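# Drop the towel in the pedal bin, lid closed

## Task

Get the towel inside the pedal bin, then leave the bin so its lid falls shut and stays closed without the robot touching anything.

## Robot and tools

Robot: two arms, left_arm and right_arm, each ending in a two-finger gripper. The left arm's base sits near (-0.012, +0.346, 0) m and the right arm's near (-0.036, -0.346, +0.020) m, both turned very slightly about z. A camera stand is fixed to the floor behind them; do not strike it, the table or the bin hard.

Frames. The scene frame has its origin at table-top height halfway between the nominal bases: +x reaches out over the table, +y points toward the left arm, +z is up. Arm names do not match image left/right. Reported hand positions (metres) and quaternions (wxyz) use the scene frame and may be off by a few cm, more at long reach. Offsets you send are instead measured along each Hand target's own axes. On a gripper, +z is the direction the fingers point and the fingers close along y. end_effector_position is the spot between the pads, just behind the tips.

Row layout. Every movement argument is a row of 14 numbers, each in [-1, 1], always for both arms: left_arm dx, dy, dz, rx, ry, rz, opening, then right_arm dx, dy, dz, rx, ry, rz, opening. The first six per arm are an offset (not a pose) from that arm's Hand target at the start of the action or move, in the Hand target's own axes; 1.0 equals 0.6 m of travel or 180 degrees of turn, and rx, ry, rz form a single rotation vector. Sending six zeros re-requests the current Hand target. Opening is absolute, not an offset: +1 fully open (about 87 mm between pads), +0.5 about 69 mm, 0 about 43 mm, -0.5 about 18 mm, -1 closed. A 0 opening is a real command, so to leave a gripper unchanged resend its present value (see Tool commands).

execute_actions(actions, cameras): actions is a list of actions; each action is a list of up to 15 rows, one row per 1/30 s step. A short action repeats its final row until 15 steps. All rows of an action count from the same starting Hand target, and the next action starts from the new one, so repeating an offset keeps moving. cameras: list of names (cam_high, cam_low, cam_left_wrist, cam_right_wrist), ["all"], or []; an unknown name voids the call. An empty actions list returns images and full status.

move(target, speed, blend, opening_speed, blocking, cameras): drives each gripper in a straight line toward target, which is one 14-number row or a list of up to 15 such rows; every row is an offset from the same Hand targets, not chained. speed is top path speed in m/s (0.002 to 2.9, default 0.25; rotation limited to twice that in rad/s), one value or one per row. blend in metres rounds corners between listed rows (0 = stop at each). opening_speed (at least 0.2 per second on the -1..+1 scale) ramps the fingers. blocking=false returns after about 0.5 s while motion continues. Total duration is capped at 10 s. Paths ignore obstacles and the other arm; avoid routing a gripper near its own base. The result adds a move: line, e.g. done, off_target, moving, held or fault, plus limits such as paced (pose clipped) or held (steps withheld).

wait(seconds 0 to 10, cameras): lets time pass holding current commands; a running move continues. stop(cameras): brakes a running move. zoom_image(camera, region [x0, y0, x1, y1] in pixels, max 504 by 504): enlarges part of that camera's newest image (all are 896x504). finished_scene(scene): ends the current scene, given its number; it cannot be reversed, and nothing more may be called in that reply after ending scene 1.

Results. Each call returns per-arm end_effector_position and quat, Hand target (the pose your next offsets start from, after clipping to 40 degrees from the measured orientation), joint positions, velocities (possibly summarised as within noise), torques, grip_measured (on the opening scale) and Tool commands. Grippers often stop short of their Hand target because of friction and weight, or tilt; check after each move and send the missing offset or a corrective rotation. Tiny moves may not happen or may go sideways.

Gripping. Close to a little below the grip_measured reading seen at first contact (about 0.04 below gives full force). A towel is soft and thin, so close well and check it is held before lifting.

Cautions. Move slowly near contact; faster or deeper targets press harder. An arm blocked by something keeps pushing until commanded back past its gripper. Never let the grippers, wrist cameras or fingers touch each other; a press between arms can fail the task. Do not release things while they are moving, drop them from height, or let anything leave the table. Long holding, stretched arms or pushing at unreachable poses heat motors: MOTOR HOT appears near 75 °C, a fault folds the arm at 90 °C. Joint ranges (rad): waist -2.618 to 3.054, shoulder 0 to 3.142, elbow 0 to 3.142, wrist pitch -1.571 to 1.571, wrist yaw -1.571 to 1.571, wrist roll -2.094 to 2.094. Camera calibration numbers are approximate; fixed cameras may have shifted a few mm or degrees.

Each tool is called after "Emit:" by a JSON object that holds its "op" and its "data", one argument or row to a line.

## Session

Emit:
{"op": "execute_actions", "data": {
  "actions": []
}}

Scene clock: 0.00 s.
left_arm: end_effector_position=(+0.3646, +0.4012, +0.0457) grip_measured=+1.000 end_effector_quat_wxyz=(+0.570, -0.135, +0.805, +0.094) | right_arm: end_effector_position=(+0.3243, -0.3894, +0.0401) grip_measured=+0.991 end_effector_quat_wxyz=(+0.525, +0.083, +0.842, -0.088)
Joint positions: left_arm=[0.065 1.578 0.366 0.858 -0.284 -0.106 1] | right_arm=[0.015 1.574 0.343 0.771 0.22 0.039 0.995]
Joint velocities: within noise
Joint torques (N m): no reading
Heat: left arm: 24 °C; right arm: 24 °C.
Hand target: left_arm +0.3670, +0.4013, +0.0497; +0.574, -0.136, +0.802, +0.093 | right_arm +0.3296, -0.3895, +0.0478; +0.536, +0.084, +0.835, -0.088
Tool commands: left_gripper/opening=+1.0 right_gripper/opening=+1.0
camera_calibration:
cam_left_wrist: T_world_to_cam=[[0.313787, -0.949314, -0.0184658, 0.26994], [-0.888891, -0.286867, -0.357184, 0.476516], [0.333783, 0.128494, -0.933851, 0.0128341], [0, 0, 0, 1]] pos_world=[0.334584, 0.391306, 0.187174]
cam_right_wrist: T_world_to_cam=[[-0.230021, -0.971615, 0.0552699, -0.304745], [-0.945364, 0.209601, -0.24971, 0.417252], [0.231037, -0.109689, -0.966742, 0.0663848], [0, 0, 0, 1]] pos_world=[0.30902, -0.37627, 0.185212]

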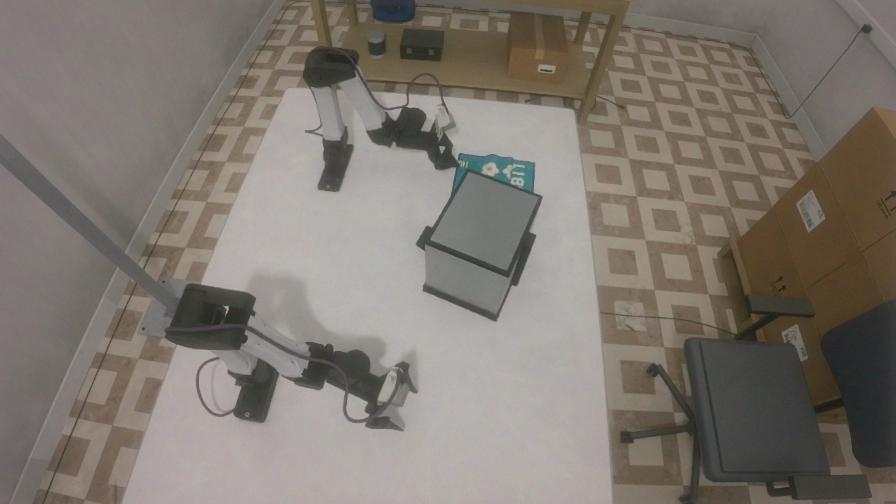

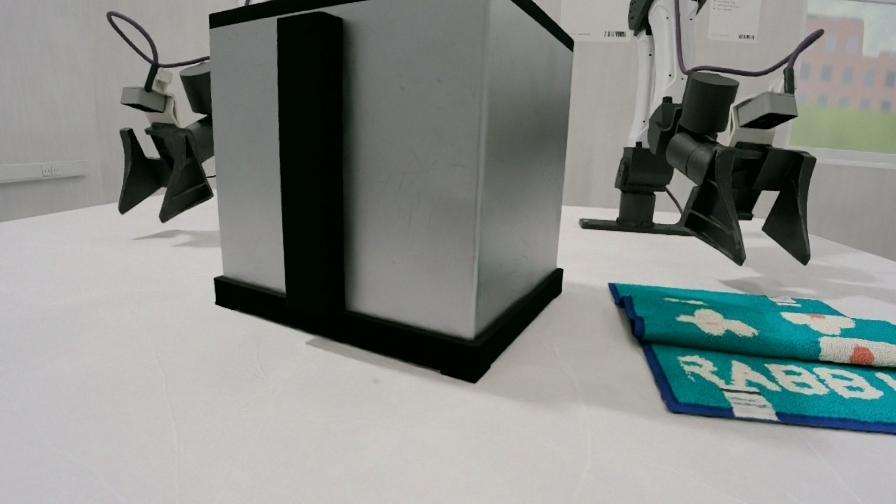

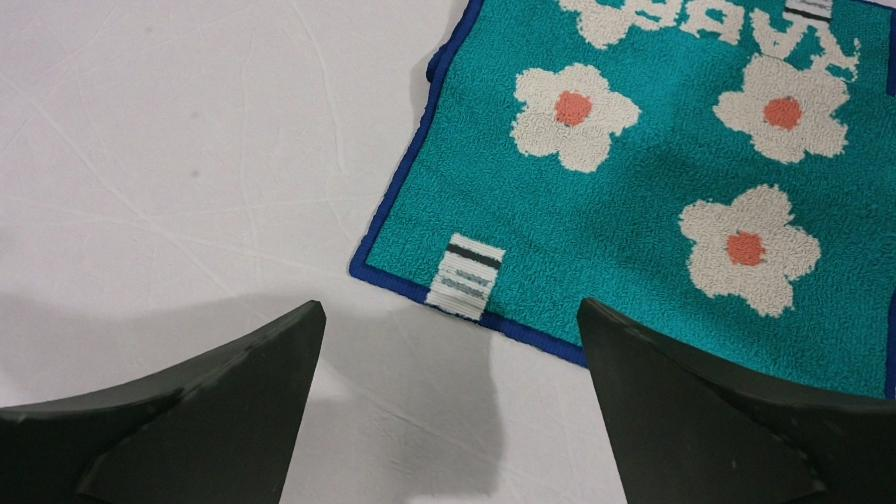

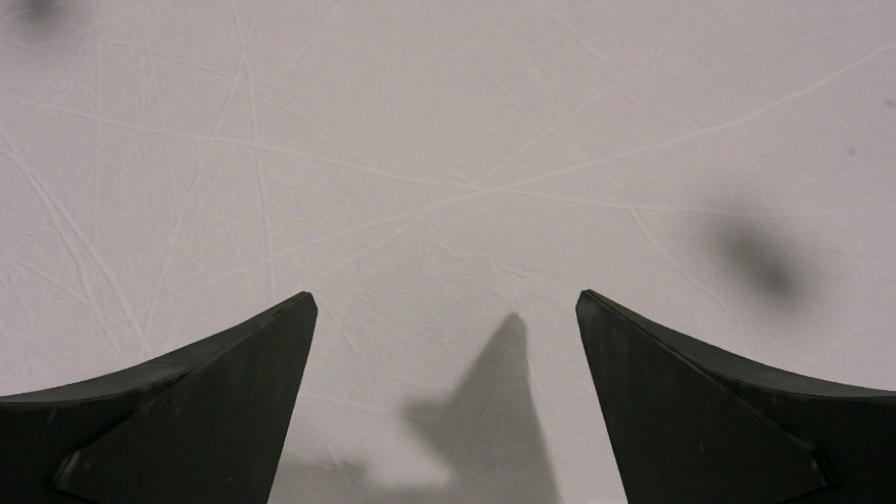

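Emit:
{"op": "move", "data": {
  "target": [
    [-0.178,-0.19,0.1645,0.0615,0.306,0.0875,1,-0.02,0.257,-0.285,-0.205,-0.018,-0.068,-1],
    [-0.178,-0.19,0.1645,0.0615,0.306,0.0875,1,-0.03,0.628,-0.313,-0.205,-0.018,-0.068,-1]
  ],
  "speed": 0.4,
  "blend": [0.04,0],
  "cameras": ["all"]
}}

Scene clock: 11.60 s.
left_arm: end_effector_position=(+0.5237, +0.3406, +0.1231) grip_measured=+1.000 end_effector_quat_wxyz=(+0.215, -0.012, +0.976, +0.024) | right_arm: end_effector_position=(+0.2544, +0.0118, +0.1104) grip_measured=-1.000 end_effector_quat_wxyz=(+0.536, -0.192, +0.814, +0.116)
Joint positions: left_arm=[0.01 2.596 2.836 -1.379 -0.063 -0.038 1] | right_arm=[1.112 1.728 0.898 0.337 0.573 0.264 0]
Joint torques (N m): left_arm=[-0.7 -10 8.54 1.26 0.01 0.14] | right_arm=[0.29 -6.39 7.75 1.68 0.35 -0.08]
Heat: left arm: 25 °C; right arm: 25 °C.
Hand target: left_arm +0.5249, +0.3353, +0.1196; +0.133, -0.003, +0.991, +0.021 | right_arm +0.2597, +0.0197, +0.1198; +0.546, -0.180, +0.809, +0.123
Off the commanded pose: left_arm 0.006 m, 10 deg | right_arm 0.013 m, 2 deg.
elbow stopped short (left arm): the move would have taken joint 3 (elbow) straighter than the controller allows.
move: off_target (left_arm, right_arm)
camera_calibration:
cam_left_wrist: T_world_to_cam=[[0.0104963, -0.998825, -0.0473029, 0.343177], [-0.907419, -0.0293884, 0.419199, 0.45456], [-0.420096, 0.0385235, -0.906661, 0.461955], [0, 0, 0, 1]] pos_world=[0.60294, 0.338336, 0.244519]
cam_right_wrist: T_world_to_cam=[[0.43946, -0.898187, 0.0115706, -0.101189], [-0.858746, -0.423872, -0.287902, 0.27437], [0.263494, 0.116585, -0.95759, 0.182656], [0, 0, 0, 1]] pos_world=[0.231954, 0.00411545, 0.255072]

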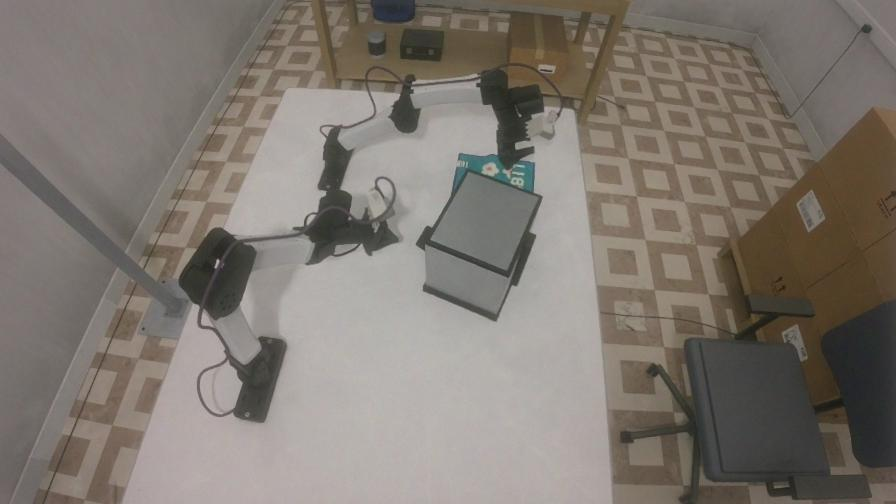

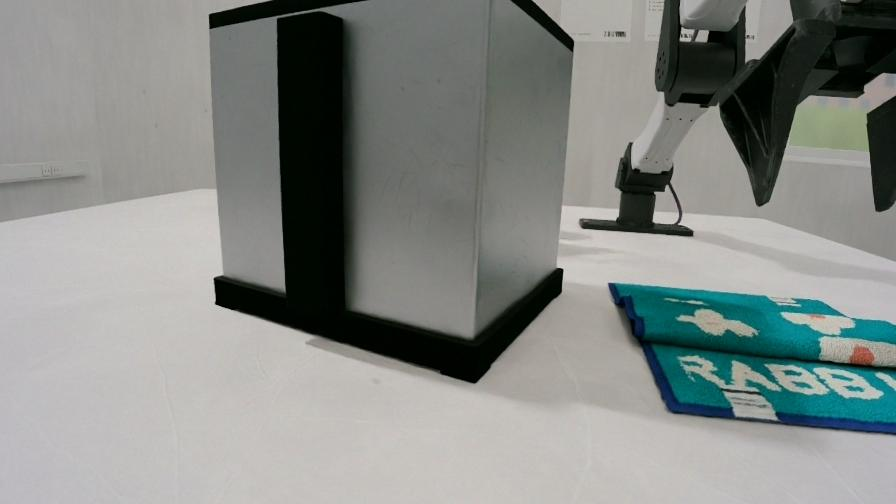

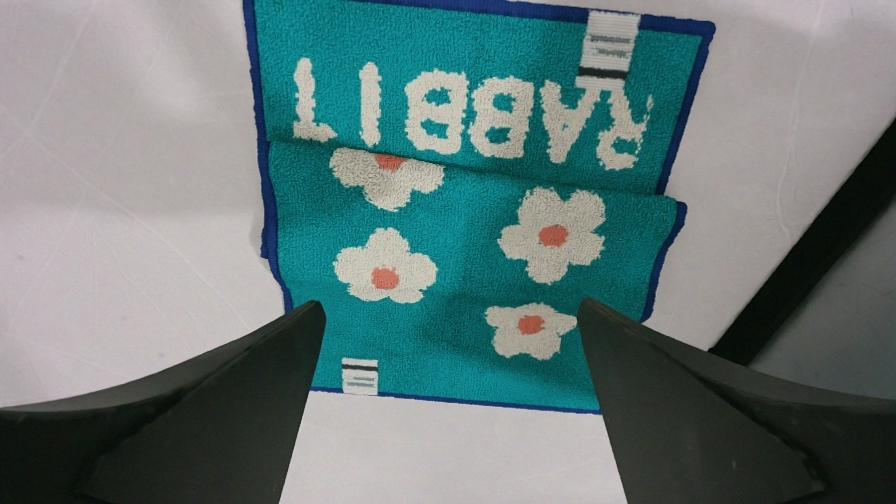

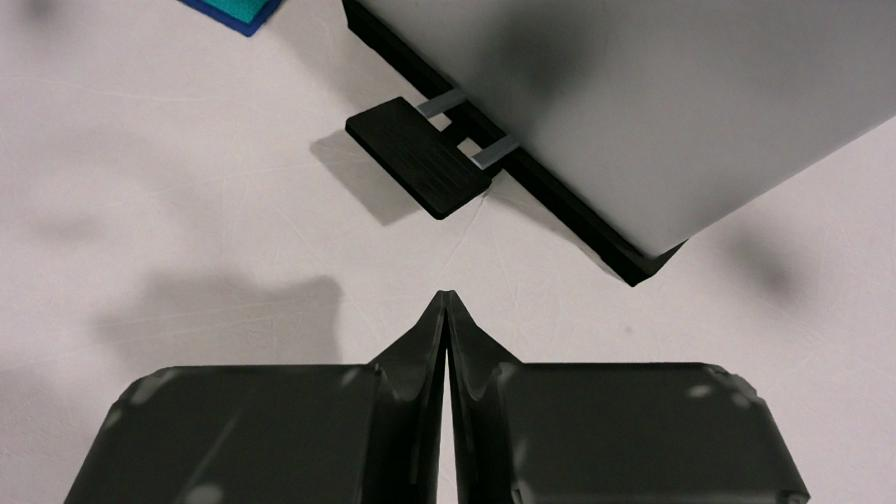

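Emit:
{"op": "move", "data": {
  "target": [
    [0.098,-0.008,0.2015,0,-0.055,0,0.5,-0.002,0.01,0.161,0,0,0,-1],
    [0.098,-0.008,0.2015,0,-0.055,0,-1,0.122,0.01,0.211,0,0,0,-1],
    [0.098,-0.008,0.2015,0,-0.055,0,-1,0.193,0.011,0.2125,0,0,0,-1]
  ],
  "speed": [0.13,0.1,0.1],
  "opening_speed": 1.5,
  "cameras": ["all"]
}}

Scene clock: 21.93 s.
left_arm: end_effector_position=(+0.5182, +0.3336, +0.0235) grip_measured=-0.789 end_effector_quat_wxyz=(+0.264, -0.007, +0.964, +0.014) | right_arm: end_effector_position=(+0.3451, +0.0735, +0.0287) grip_measured=-1.000 end_effector_quat_wxyz=(+0.608, -0.132, +0.763, +0.174)
Joint positions: left_arm=[0.001 2.285 1.831 -0.583 -0.048 -0.037 0.105] | right_arm=[1.006 2.316 1.12 0.965 0.51 0.221 0]
Joint torques (N m): left_arm=[-0.18 -7.32 3.95 1.41 -0.12 0.11] | right_arm=[1.03 -6.67 1.7 0.53 0.01 -0.19]
Heat: left arm: 26 °C; right arm: 27 °C.
Hand target: left_arm +0.5000, +0.3356, -0.0127; +0.218, -0.001, +0.976, +0.021 | right_arm +0.3245, +0.0579, -0.0352; +0.546, -0.180, +0.809, +0.123
Off the commanded pose: left_arm 0.040 m, 6 deg | right_arm 0.069 m, 12 deg.
move: off_target (left_arm, right_arm); target 2's new opening was sent with left_arm's hand 0.035 m and 4 deg from that target
camera_calibration:
cam_left_wrist: T_world_to_cam=[[-0.00170621, -0.999513, -0.0311632, 0.337661], [-0.945613, -0.00852449, 0.325183, 0.506151], [-0.32529, 0.0300232, -0.945138, 0.324288], [0, 0, 0, 1]] pos_world=[0.584687, 0.332075, 0.152428]
cam_right_wrist: T_world_to_cam=[[0.41592, -0.902698, -0.110212, -0.0727511], [-0.819151, -0.319246, -0.476523, 0.338944], [0.394971, 0.288475, -0.872227, 0.0128426], [0, 0, 0, 1]] pos_world=[0.302832, 0.0388294, 0.164698]

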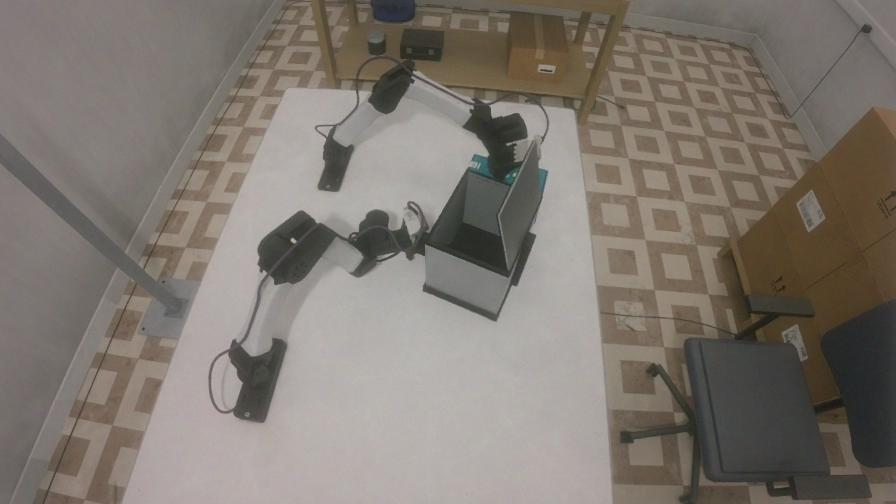

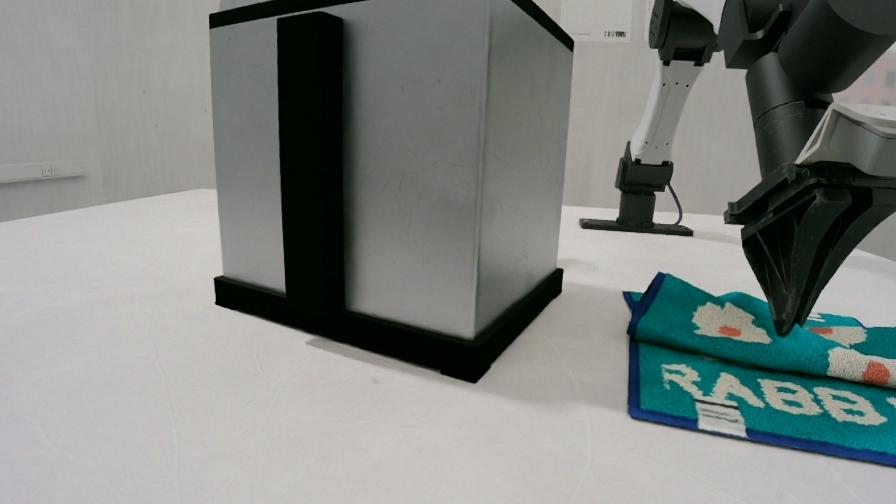

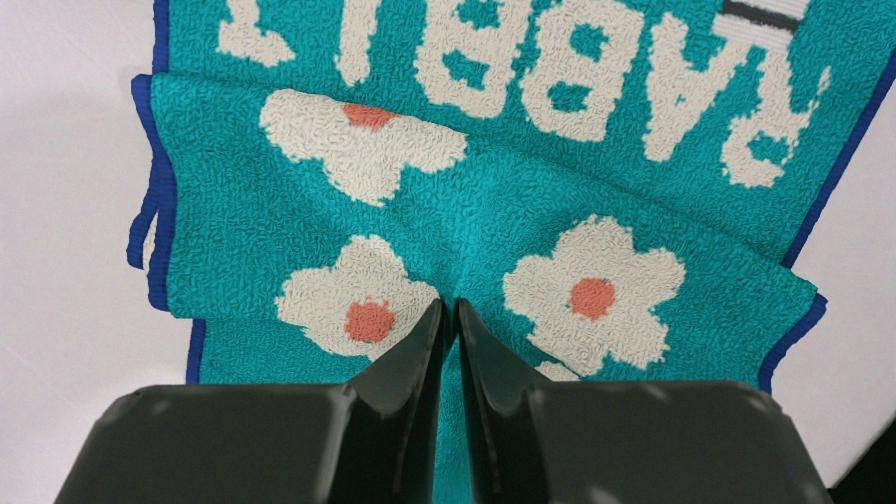

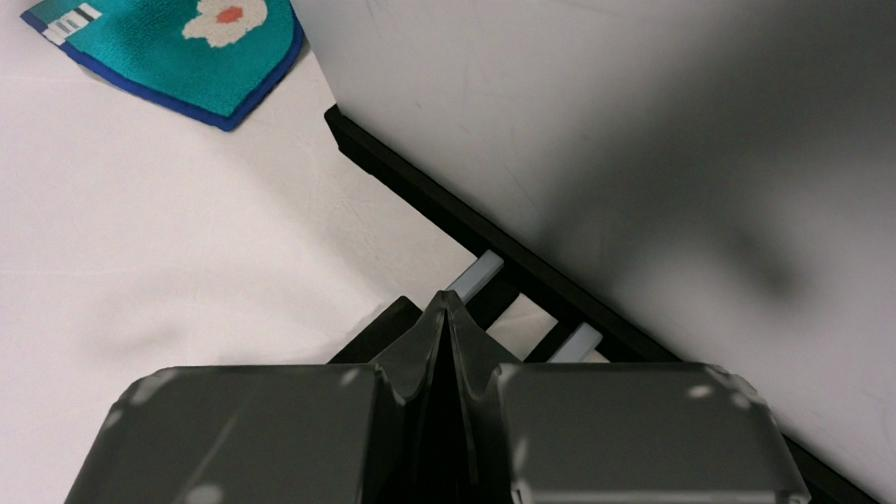

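Emit:
{"op": "move", "data": {
  "target": [
    [0,0,0,0,0,0,0.6,0,0,0,0,0,0,-1],
    [0.036,0,0.038,0,0,0,0.6,0,0,0,0,0,0,-1],
    [0.036,0,0.038,0,0,0,-1,0,0,0,0,0,0,-1]
  ],
  "speed": 0.1,
  "opening_speed": 1.5,
  "cameras": ["cam_low","cam_left_wrist"]
}}

Scene clock: 26.73 s.
left_arm: end_effector_position=(+0.5274, +0.3310, +0.0196) grip_measured=-0.661 end_effector_quat_wxyz=(+0.304, -0.005, +0.952, +0.007) | right_arm: end_effector_position=(+0.3451, +0.0735, +0.0287) grip_measured=-1.000 end_effector_quat_wxyz=(+0.608, -0.132, +0.763, +0.174)
Joint positions: left_arm=[0 2.256 1.731 -0.428 -0.038 -0.036 0.17] | right_arm=[1.006 2.316 1.12 0.965 0.51 0.221 0]
Joint torques (N m): left_arm=[0.02 -5.11 2.25 1.1 -0.24 0.17] | right_arm=[1.05 -6.65 1.73 0.54 0.01 -0.19]
Heat: left arm: 26 °C; right arm: 27 °C.
Hand target: left_arm +0.4902, +0.3365, -0.0424; +0.218, -0.001, +0.976, +0.021 | right_arm +0.3245, +0.0579, -0.0352; +0.546, -0.180, +0.809, +0.123
Off the commanded pose: left_arm 0.073 m, 10 deg | right_arm 0.069 m, 12 deg.
move: off_target (left_arm, right_arm); target 3's new opening was sent with left_arm's hand 0.068 m and 9 deg from that target
camera_calibration:
cam_left_wrist: T_world_to_cam=[[-0.00703873, -0.999759, -0.0207828, 0.337609], [-0.969583, 0.00173829, 0.244758, 0.52696], [-0.244662, 0.0218735, -0.969362, 0.284238], [0, 0, 0, 1]] pos_world=[0.58285, 0.330394, 0.153569]
Images, in order (width x height): cam_low 896x504, cam_left_wrist 896x504.

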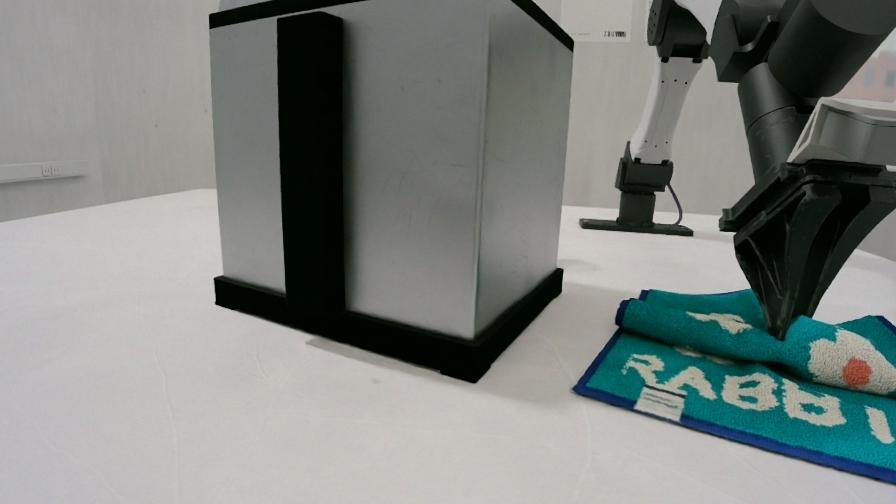

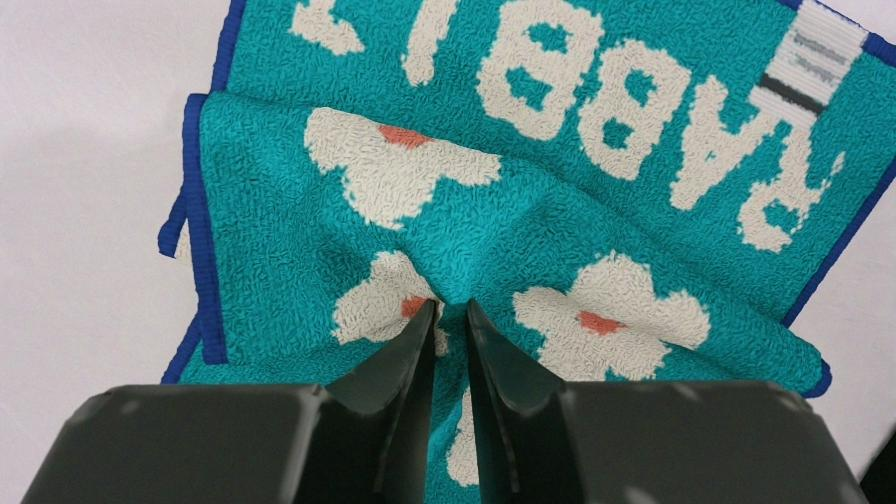

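Emit:
{"op": "move", "data": {
  "target": [
    [-0.088,0.015,-0.345,0,-0.05,0,-1,0,0,0,0,0,0,-1],
    [-0.157,-0.002,-0.963,0,-0.30,0,-1,0,0,0,0,0,0,-1],
    [-0.311,-0.492,-0.9125,0,-0.30,0,-1,0,0,0,0,0,0,-1]
  ],
  "speed": 0.3,
  "blend": [0.04,0.05,0],
  "cameras": ["all"]
}}

Scene clock: 32.90 s.
left_arm: end_effector_position=(+0.4286, +0.0181, +0.5128) grip_measured=-0.684 end_effector_quat_wxyz=(+0.745, +0.040, +0.665, -0.029) | right_arm: end_effector_position=(+0.3451, +0.0735, +0.0287) grip_measured=-1.000 end_effector_quat_wxyz=(+0.608, -0.132, +0.763, +0.174)
Joint positions: left_arm=[-0.833 2.195 2.841 -0.491 -0.765 0.128 0.158] | right_arm=[1.006 2.316 1.12 0.965 0.51 0.221 0]
Joint torques (N m): left_arm=[-0.31 -7.61 7.15 2.28 -0.11 0.11] | right_arm=[1.05 -6.64 1.72 0.54 0.01 -0.19]
Heat: left arm: 27 °C; right arm: 27 °C.
Hand target: left_arm +0.4296, +0.0180, +0.5203; +0.637, +0.008, +0.771, +0.019 | right_arm +0.3245, +0.0579, -0.0352; +0.546, -0.180, +0.809, +0.123
Off the commanded pose: left_arm 0.007 m, 18 deg | right_arm 0.069 m, 12 deg.
elbow stopped short (left arm): the move would have taken joint 3 (elbow) straighter than the controller allows.
move: off_target (left_arm, right_arm)
camera_calibration:
cam_left_wrist: T_world_to_cam=[[-0.0973586, -0.99426, -0.0443559, 0.0850696], [-0.678229, 0.0988975, -0.728165, 0.683303], [0.728373, -0.0408097, -0.683965, 0.182764], [0, 0, 0, 1]] pos_world=[0.338597, 0.0244629, 0.626335]
cam_right_wrist: T_world_to_cam=[[0.41592, -0.902698, -0.110212, -0.0727511], [-0.819151, -0.319246, -0.476523, 0.338944], [0.394971, 0.288475, -0.872227, 0.0128426], [0, 0, 0, 1]] pos_world=[0.302832, 0.0388294, 0.164698]

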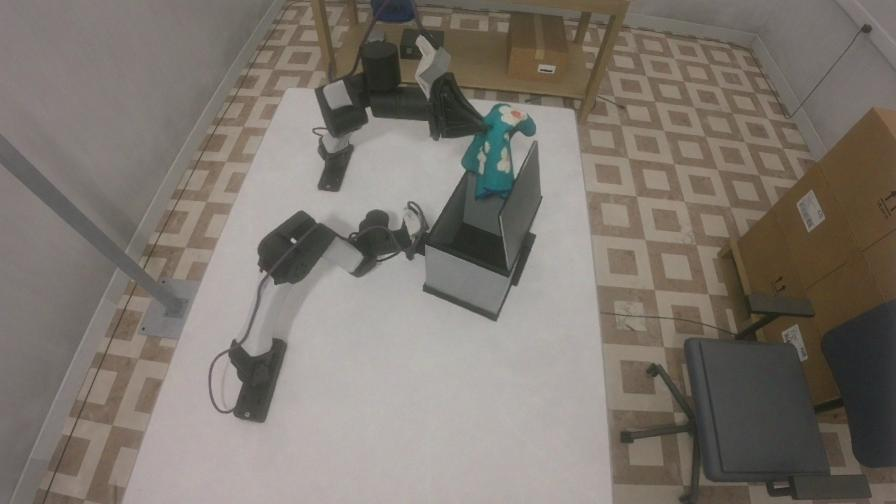

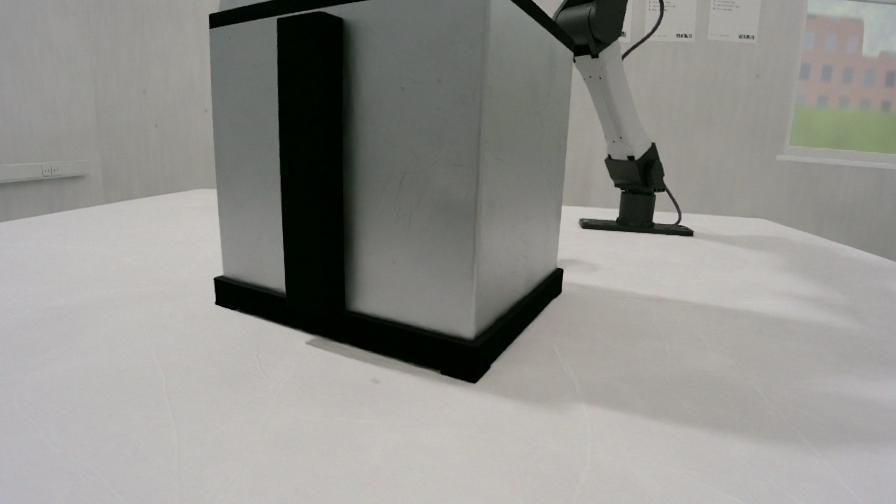

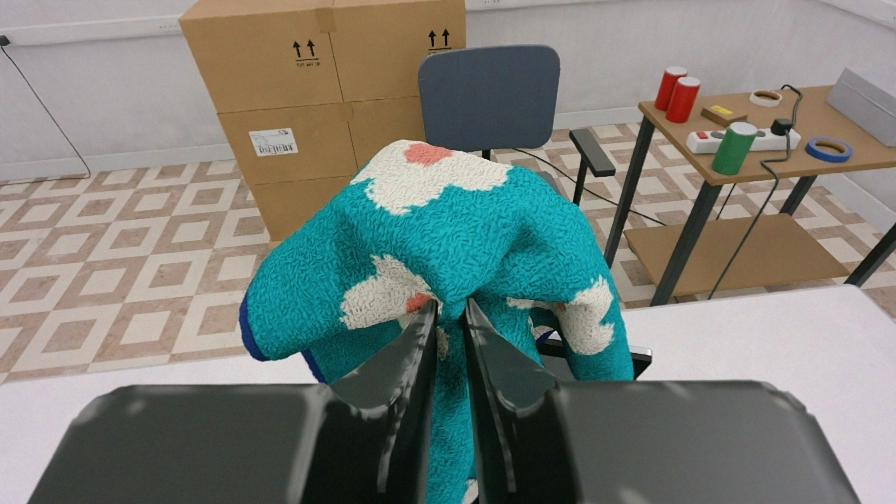

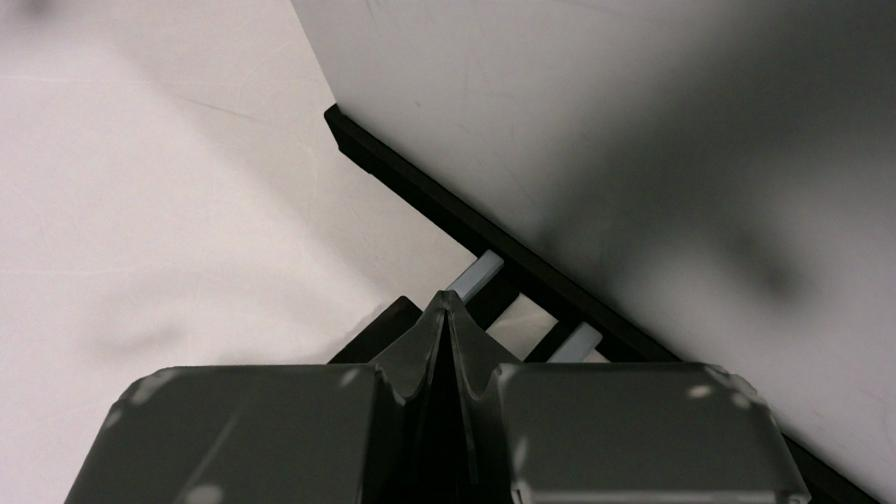

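Emit:
{"op": "move", "data": {
  "target": [0.43,-0.0375,0.0995,0,0.14,0,-1,0,0,0,0,0,0,-1],
  "speed": 0.2,
  "cameras": ["cam_high","cam_left_wrist"]
}}

Scene clock: 37.13 s.
left_arm: end_effector_position=(+0.4368, +0.0068, +0.2547) grip_measured=-0.684 end_effector_quat_wxyz=(+0.471, +0.016, +0.882, +0.015) | right_arm: end_effector_position=(+0.3451, +0.0735, +0.0287) grip_measured=-1.000 end_effector_quat_wxyz=(+0.608, -0.132, +0.763, +0.174)
Joint positions: left_arm=[-0.773 2.428 2.836 -1.186 -0.656 -0.49 0.158] | right_arm=[1.006 2.316 1.12 0.965 0.51 0.221 0]
Joint torques (N m): left_arm=[0.61 -9.52 8.27 1.76 -0.22 -0.12] | right_arm=[1.05 -6.64 1.72 0.54 0.01 -0.19]
Heat: left arm: 28 °C; right arm: 27 °C.
Hand target: left_arm +0.4400, +0.0062, +0.2549; +0.454, +0.004, +0.891, +0.020 | right_arm +0.3245, +0.0579, -0.0352; +0.546, -0.180, +0.809, +0.123
Off the commanded pose: left_arm 0.003 m, 3 deg | right_arm 0.069 m, 12 deg.
elbow stopped short (left arm): the move would have taken joint 3 (elbow) straighter than the controller allows.
move: off_target (left_arm, right_arm)
camera_calibration:
cam_left_wrist: T_world_to_cam=[[-0.03099, -0.997745, -0.0595279, 0.0380088], [-0.99287, 0.0375875, -0.113119, 0.48326], [0.115101, 0.055598, -0.991797, 0.345374], [0, 0, 0, 1]] pos_world=[0.44124, 0.000556464, 0.399469]
Images, in order (width x height): cam_high 896x504, cam_left_wrist 896x504.

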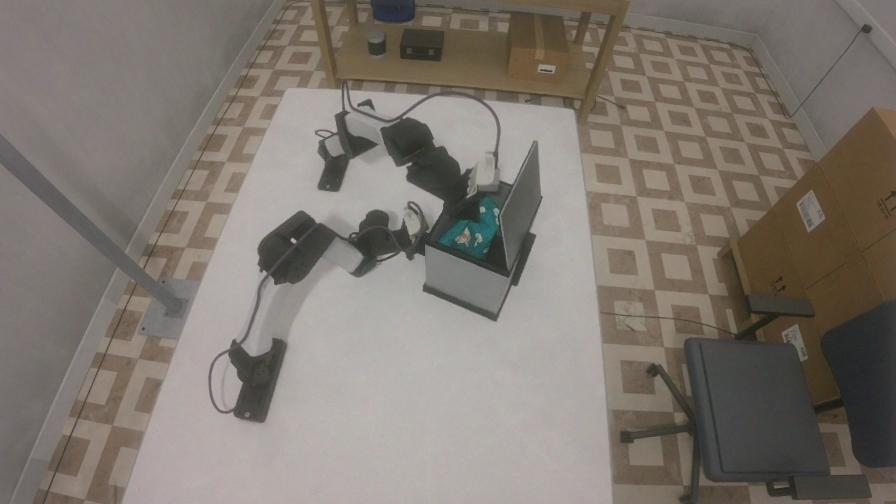

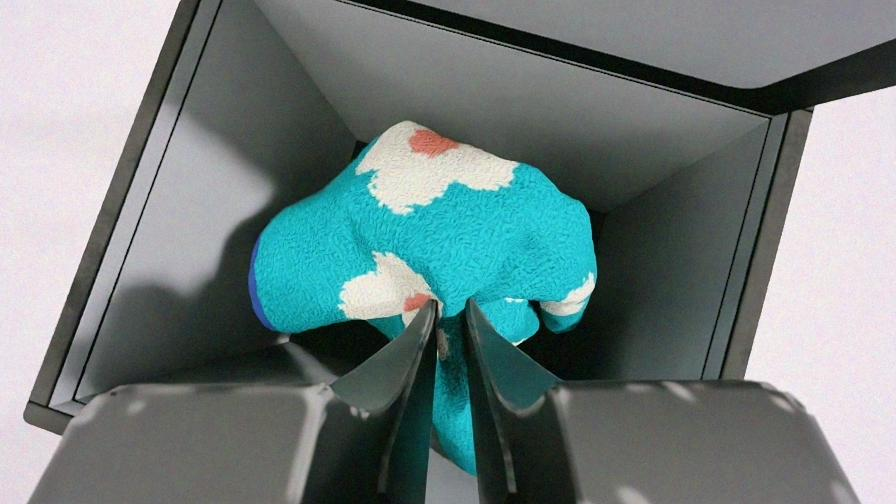

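Emit:
{"op": "move", "data": {
  "target": [
    [0.026,0,0.05,0,0,0,-1,0,0,0,0,0,0,-1],
    [0.026,0,0.05,0,0,0,0.3,0,0,0,0,0,0,-1],
    [-0.147,0.113,-0.394,0,0,0,0.3,0,0,0,0,0,0,-1]
  ],
  "speed": [0.15,0.2,0.3],
  "cameras": ["cam_high","cam_left_wrist"]
}}

Scene clock: 41.83 s.
left_arm: end_effector_position=(+0.3016, +0.0642, +0.4609) grip_measured=+0.300 end_effector_quat_wxyz=(+0.593, +0.033, +0.802, -0.061) | right_arm: end_effector_position=(+0.3451, +0.0735, +0.0287) grip_measured=-1.000 end_effector_quat_wxyz=(+0.608, -0.132, +0.763, +0.174)
Joint positions: left_arm=[-0.977 1.979 2.857 -1.315 -0.821 -0.391 0.65] | right_arm=[1.006 2.316 1.12 0.965 0.51 0.221 0]
Joint torques (N m): left_arm=[-0.77 -6.6 4.66 2.17 -0.31 0.19] | right_arm=[1.05 -6.64 1.72 0.53 0.01 -0.19]
Heat: left arm: 29 °C; right arm: 28 °C.
Hand target: left_arm +0.3000, +0.0640, +0.4679; +0.454, +0.004, +0.891, +0.020 | right_arm +0.3245, +0.0579, -0.0352; +0.546, -0.180, +0.809, +0.123
Off the commanded pose: left_arm 0.007 m, 21 deg | right_arm 0.069 m, 12 deg.
elbow stopped short (left arm): the move would have taken joint 3 (elbow) straighter than the controller allows.
move: off_target (left_arm, right_arm)
camera_calibration:
cam_left_wrist: T_world_to_cam=[[-0.136624, -0.989927, 0.037136, 0.090268], [-0.909685, 0.110532, -0.400319, 0.472689], [0.392181, -0.0884753, -0.915623, 0.452861], [0, 0, 0, 1]] pos_world=[0.264727, 0.0771783, 0.600524]
Images, in order (width x height): cam_high 896x504, cam_left_wrist 896x504.

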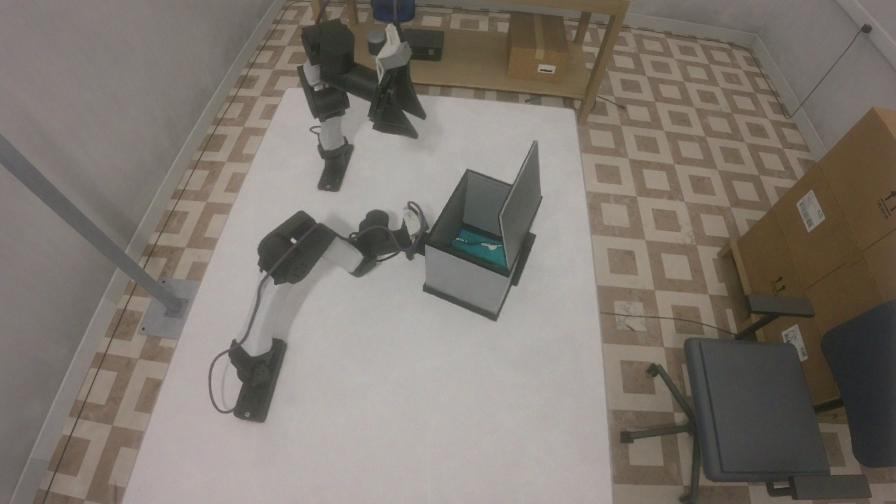

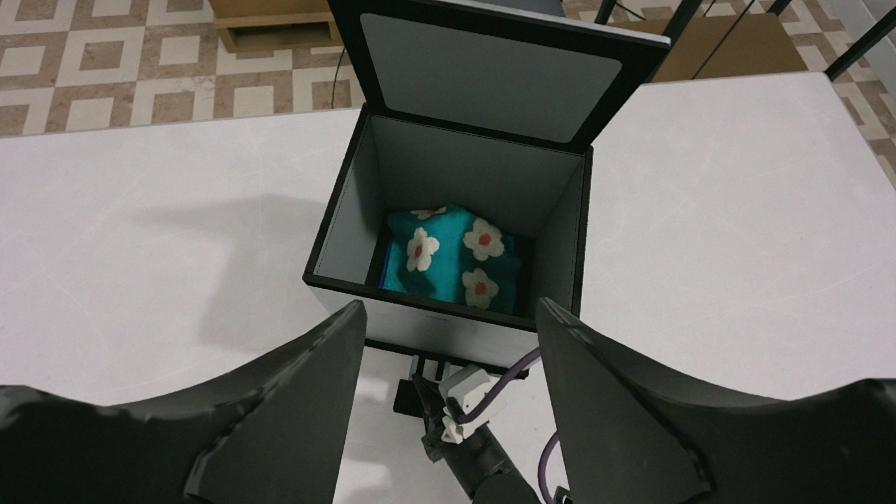

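Emit:
{"op": "move", "data": {
  "target": [
    [0,0,0,0,0,0,0.3,-0.186,0,-0.075,0,0,0,-1],
    [0,0,0,0,0,0,0.3,-0.135,-0.01,-0.2,0,0,0,-1]
  ],
  "speed": [0.06,0.25],
  "blend": [0.02,0],
  "cameras": ["cam_high"]
}}

Scene clock: 45.67 s.
left_arm: end_effector_position=(+0.3017, +0.0648, +0.4610) grip_measured=+0.300 end_effector_quat_wxyz=(+0.594, +0.033, +0.802, -0.059) | right_arm: end_effector_position=(+0.2527, +0.0183, +0.0693) grip_measured=-1.000 end_effector_quat_wxyz=(+0.534, -0.194, +0.815, +0.113)
Joint positions: left_arm=[-0.977 1.979 2.857 -1.315 -0.824 -0.389 0.65] | right_arm=[1.125 1.852 0.857 0.491 0.584 0.271 0]
Joint torques (N m): left_arm=[-0.87 -6.48 4.72 2.16 -0.36 0.14] | right_arm=[0.23 -11.07 4.38 1.65 0.36 -0.09]
Heat: left arm: 29 °C; right arm: 29 °C.
Hand target: left_arm +0.3000, +0.0640, +0.4679; +0.454, +0.004, +0.891, +0.020 | right_arm +0.2539, +0.0178, +0.0848; +0.546, -0.180, +0.809, +0.123
Off the commanded pose: left_arm 0.007 m, 21 deg | right_arm 0.016 m, 2 deg.
elbow stopped short (left arm): the move would have taken joint 3 (elbow) straighter than the controller allows.
move: off_target (left_arm, right_arm)
Images, in order (width x height): cam_high 896x504.

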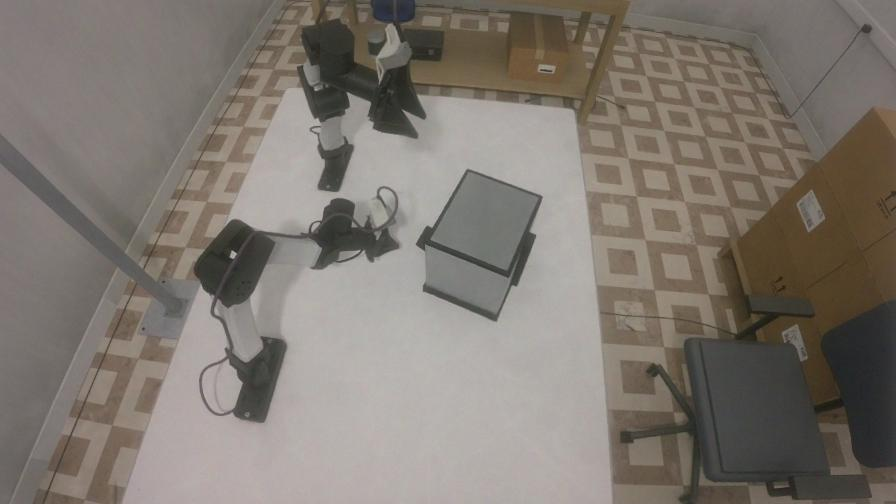

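Emit:
{"op": "finished_scene", "data": {
  "scene": 3
}}

The scene is finished: the task was done.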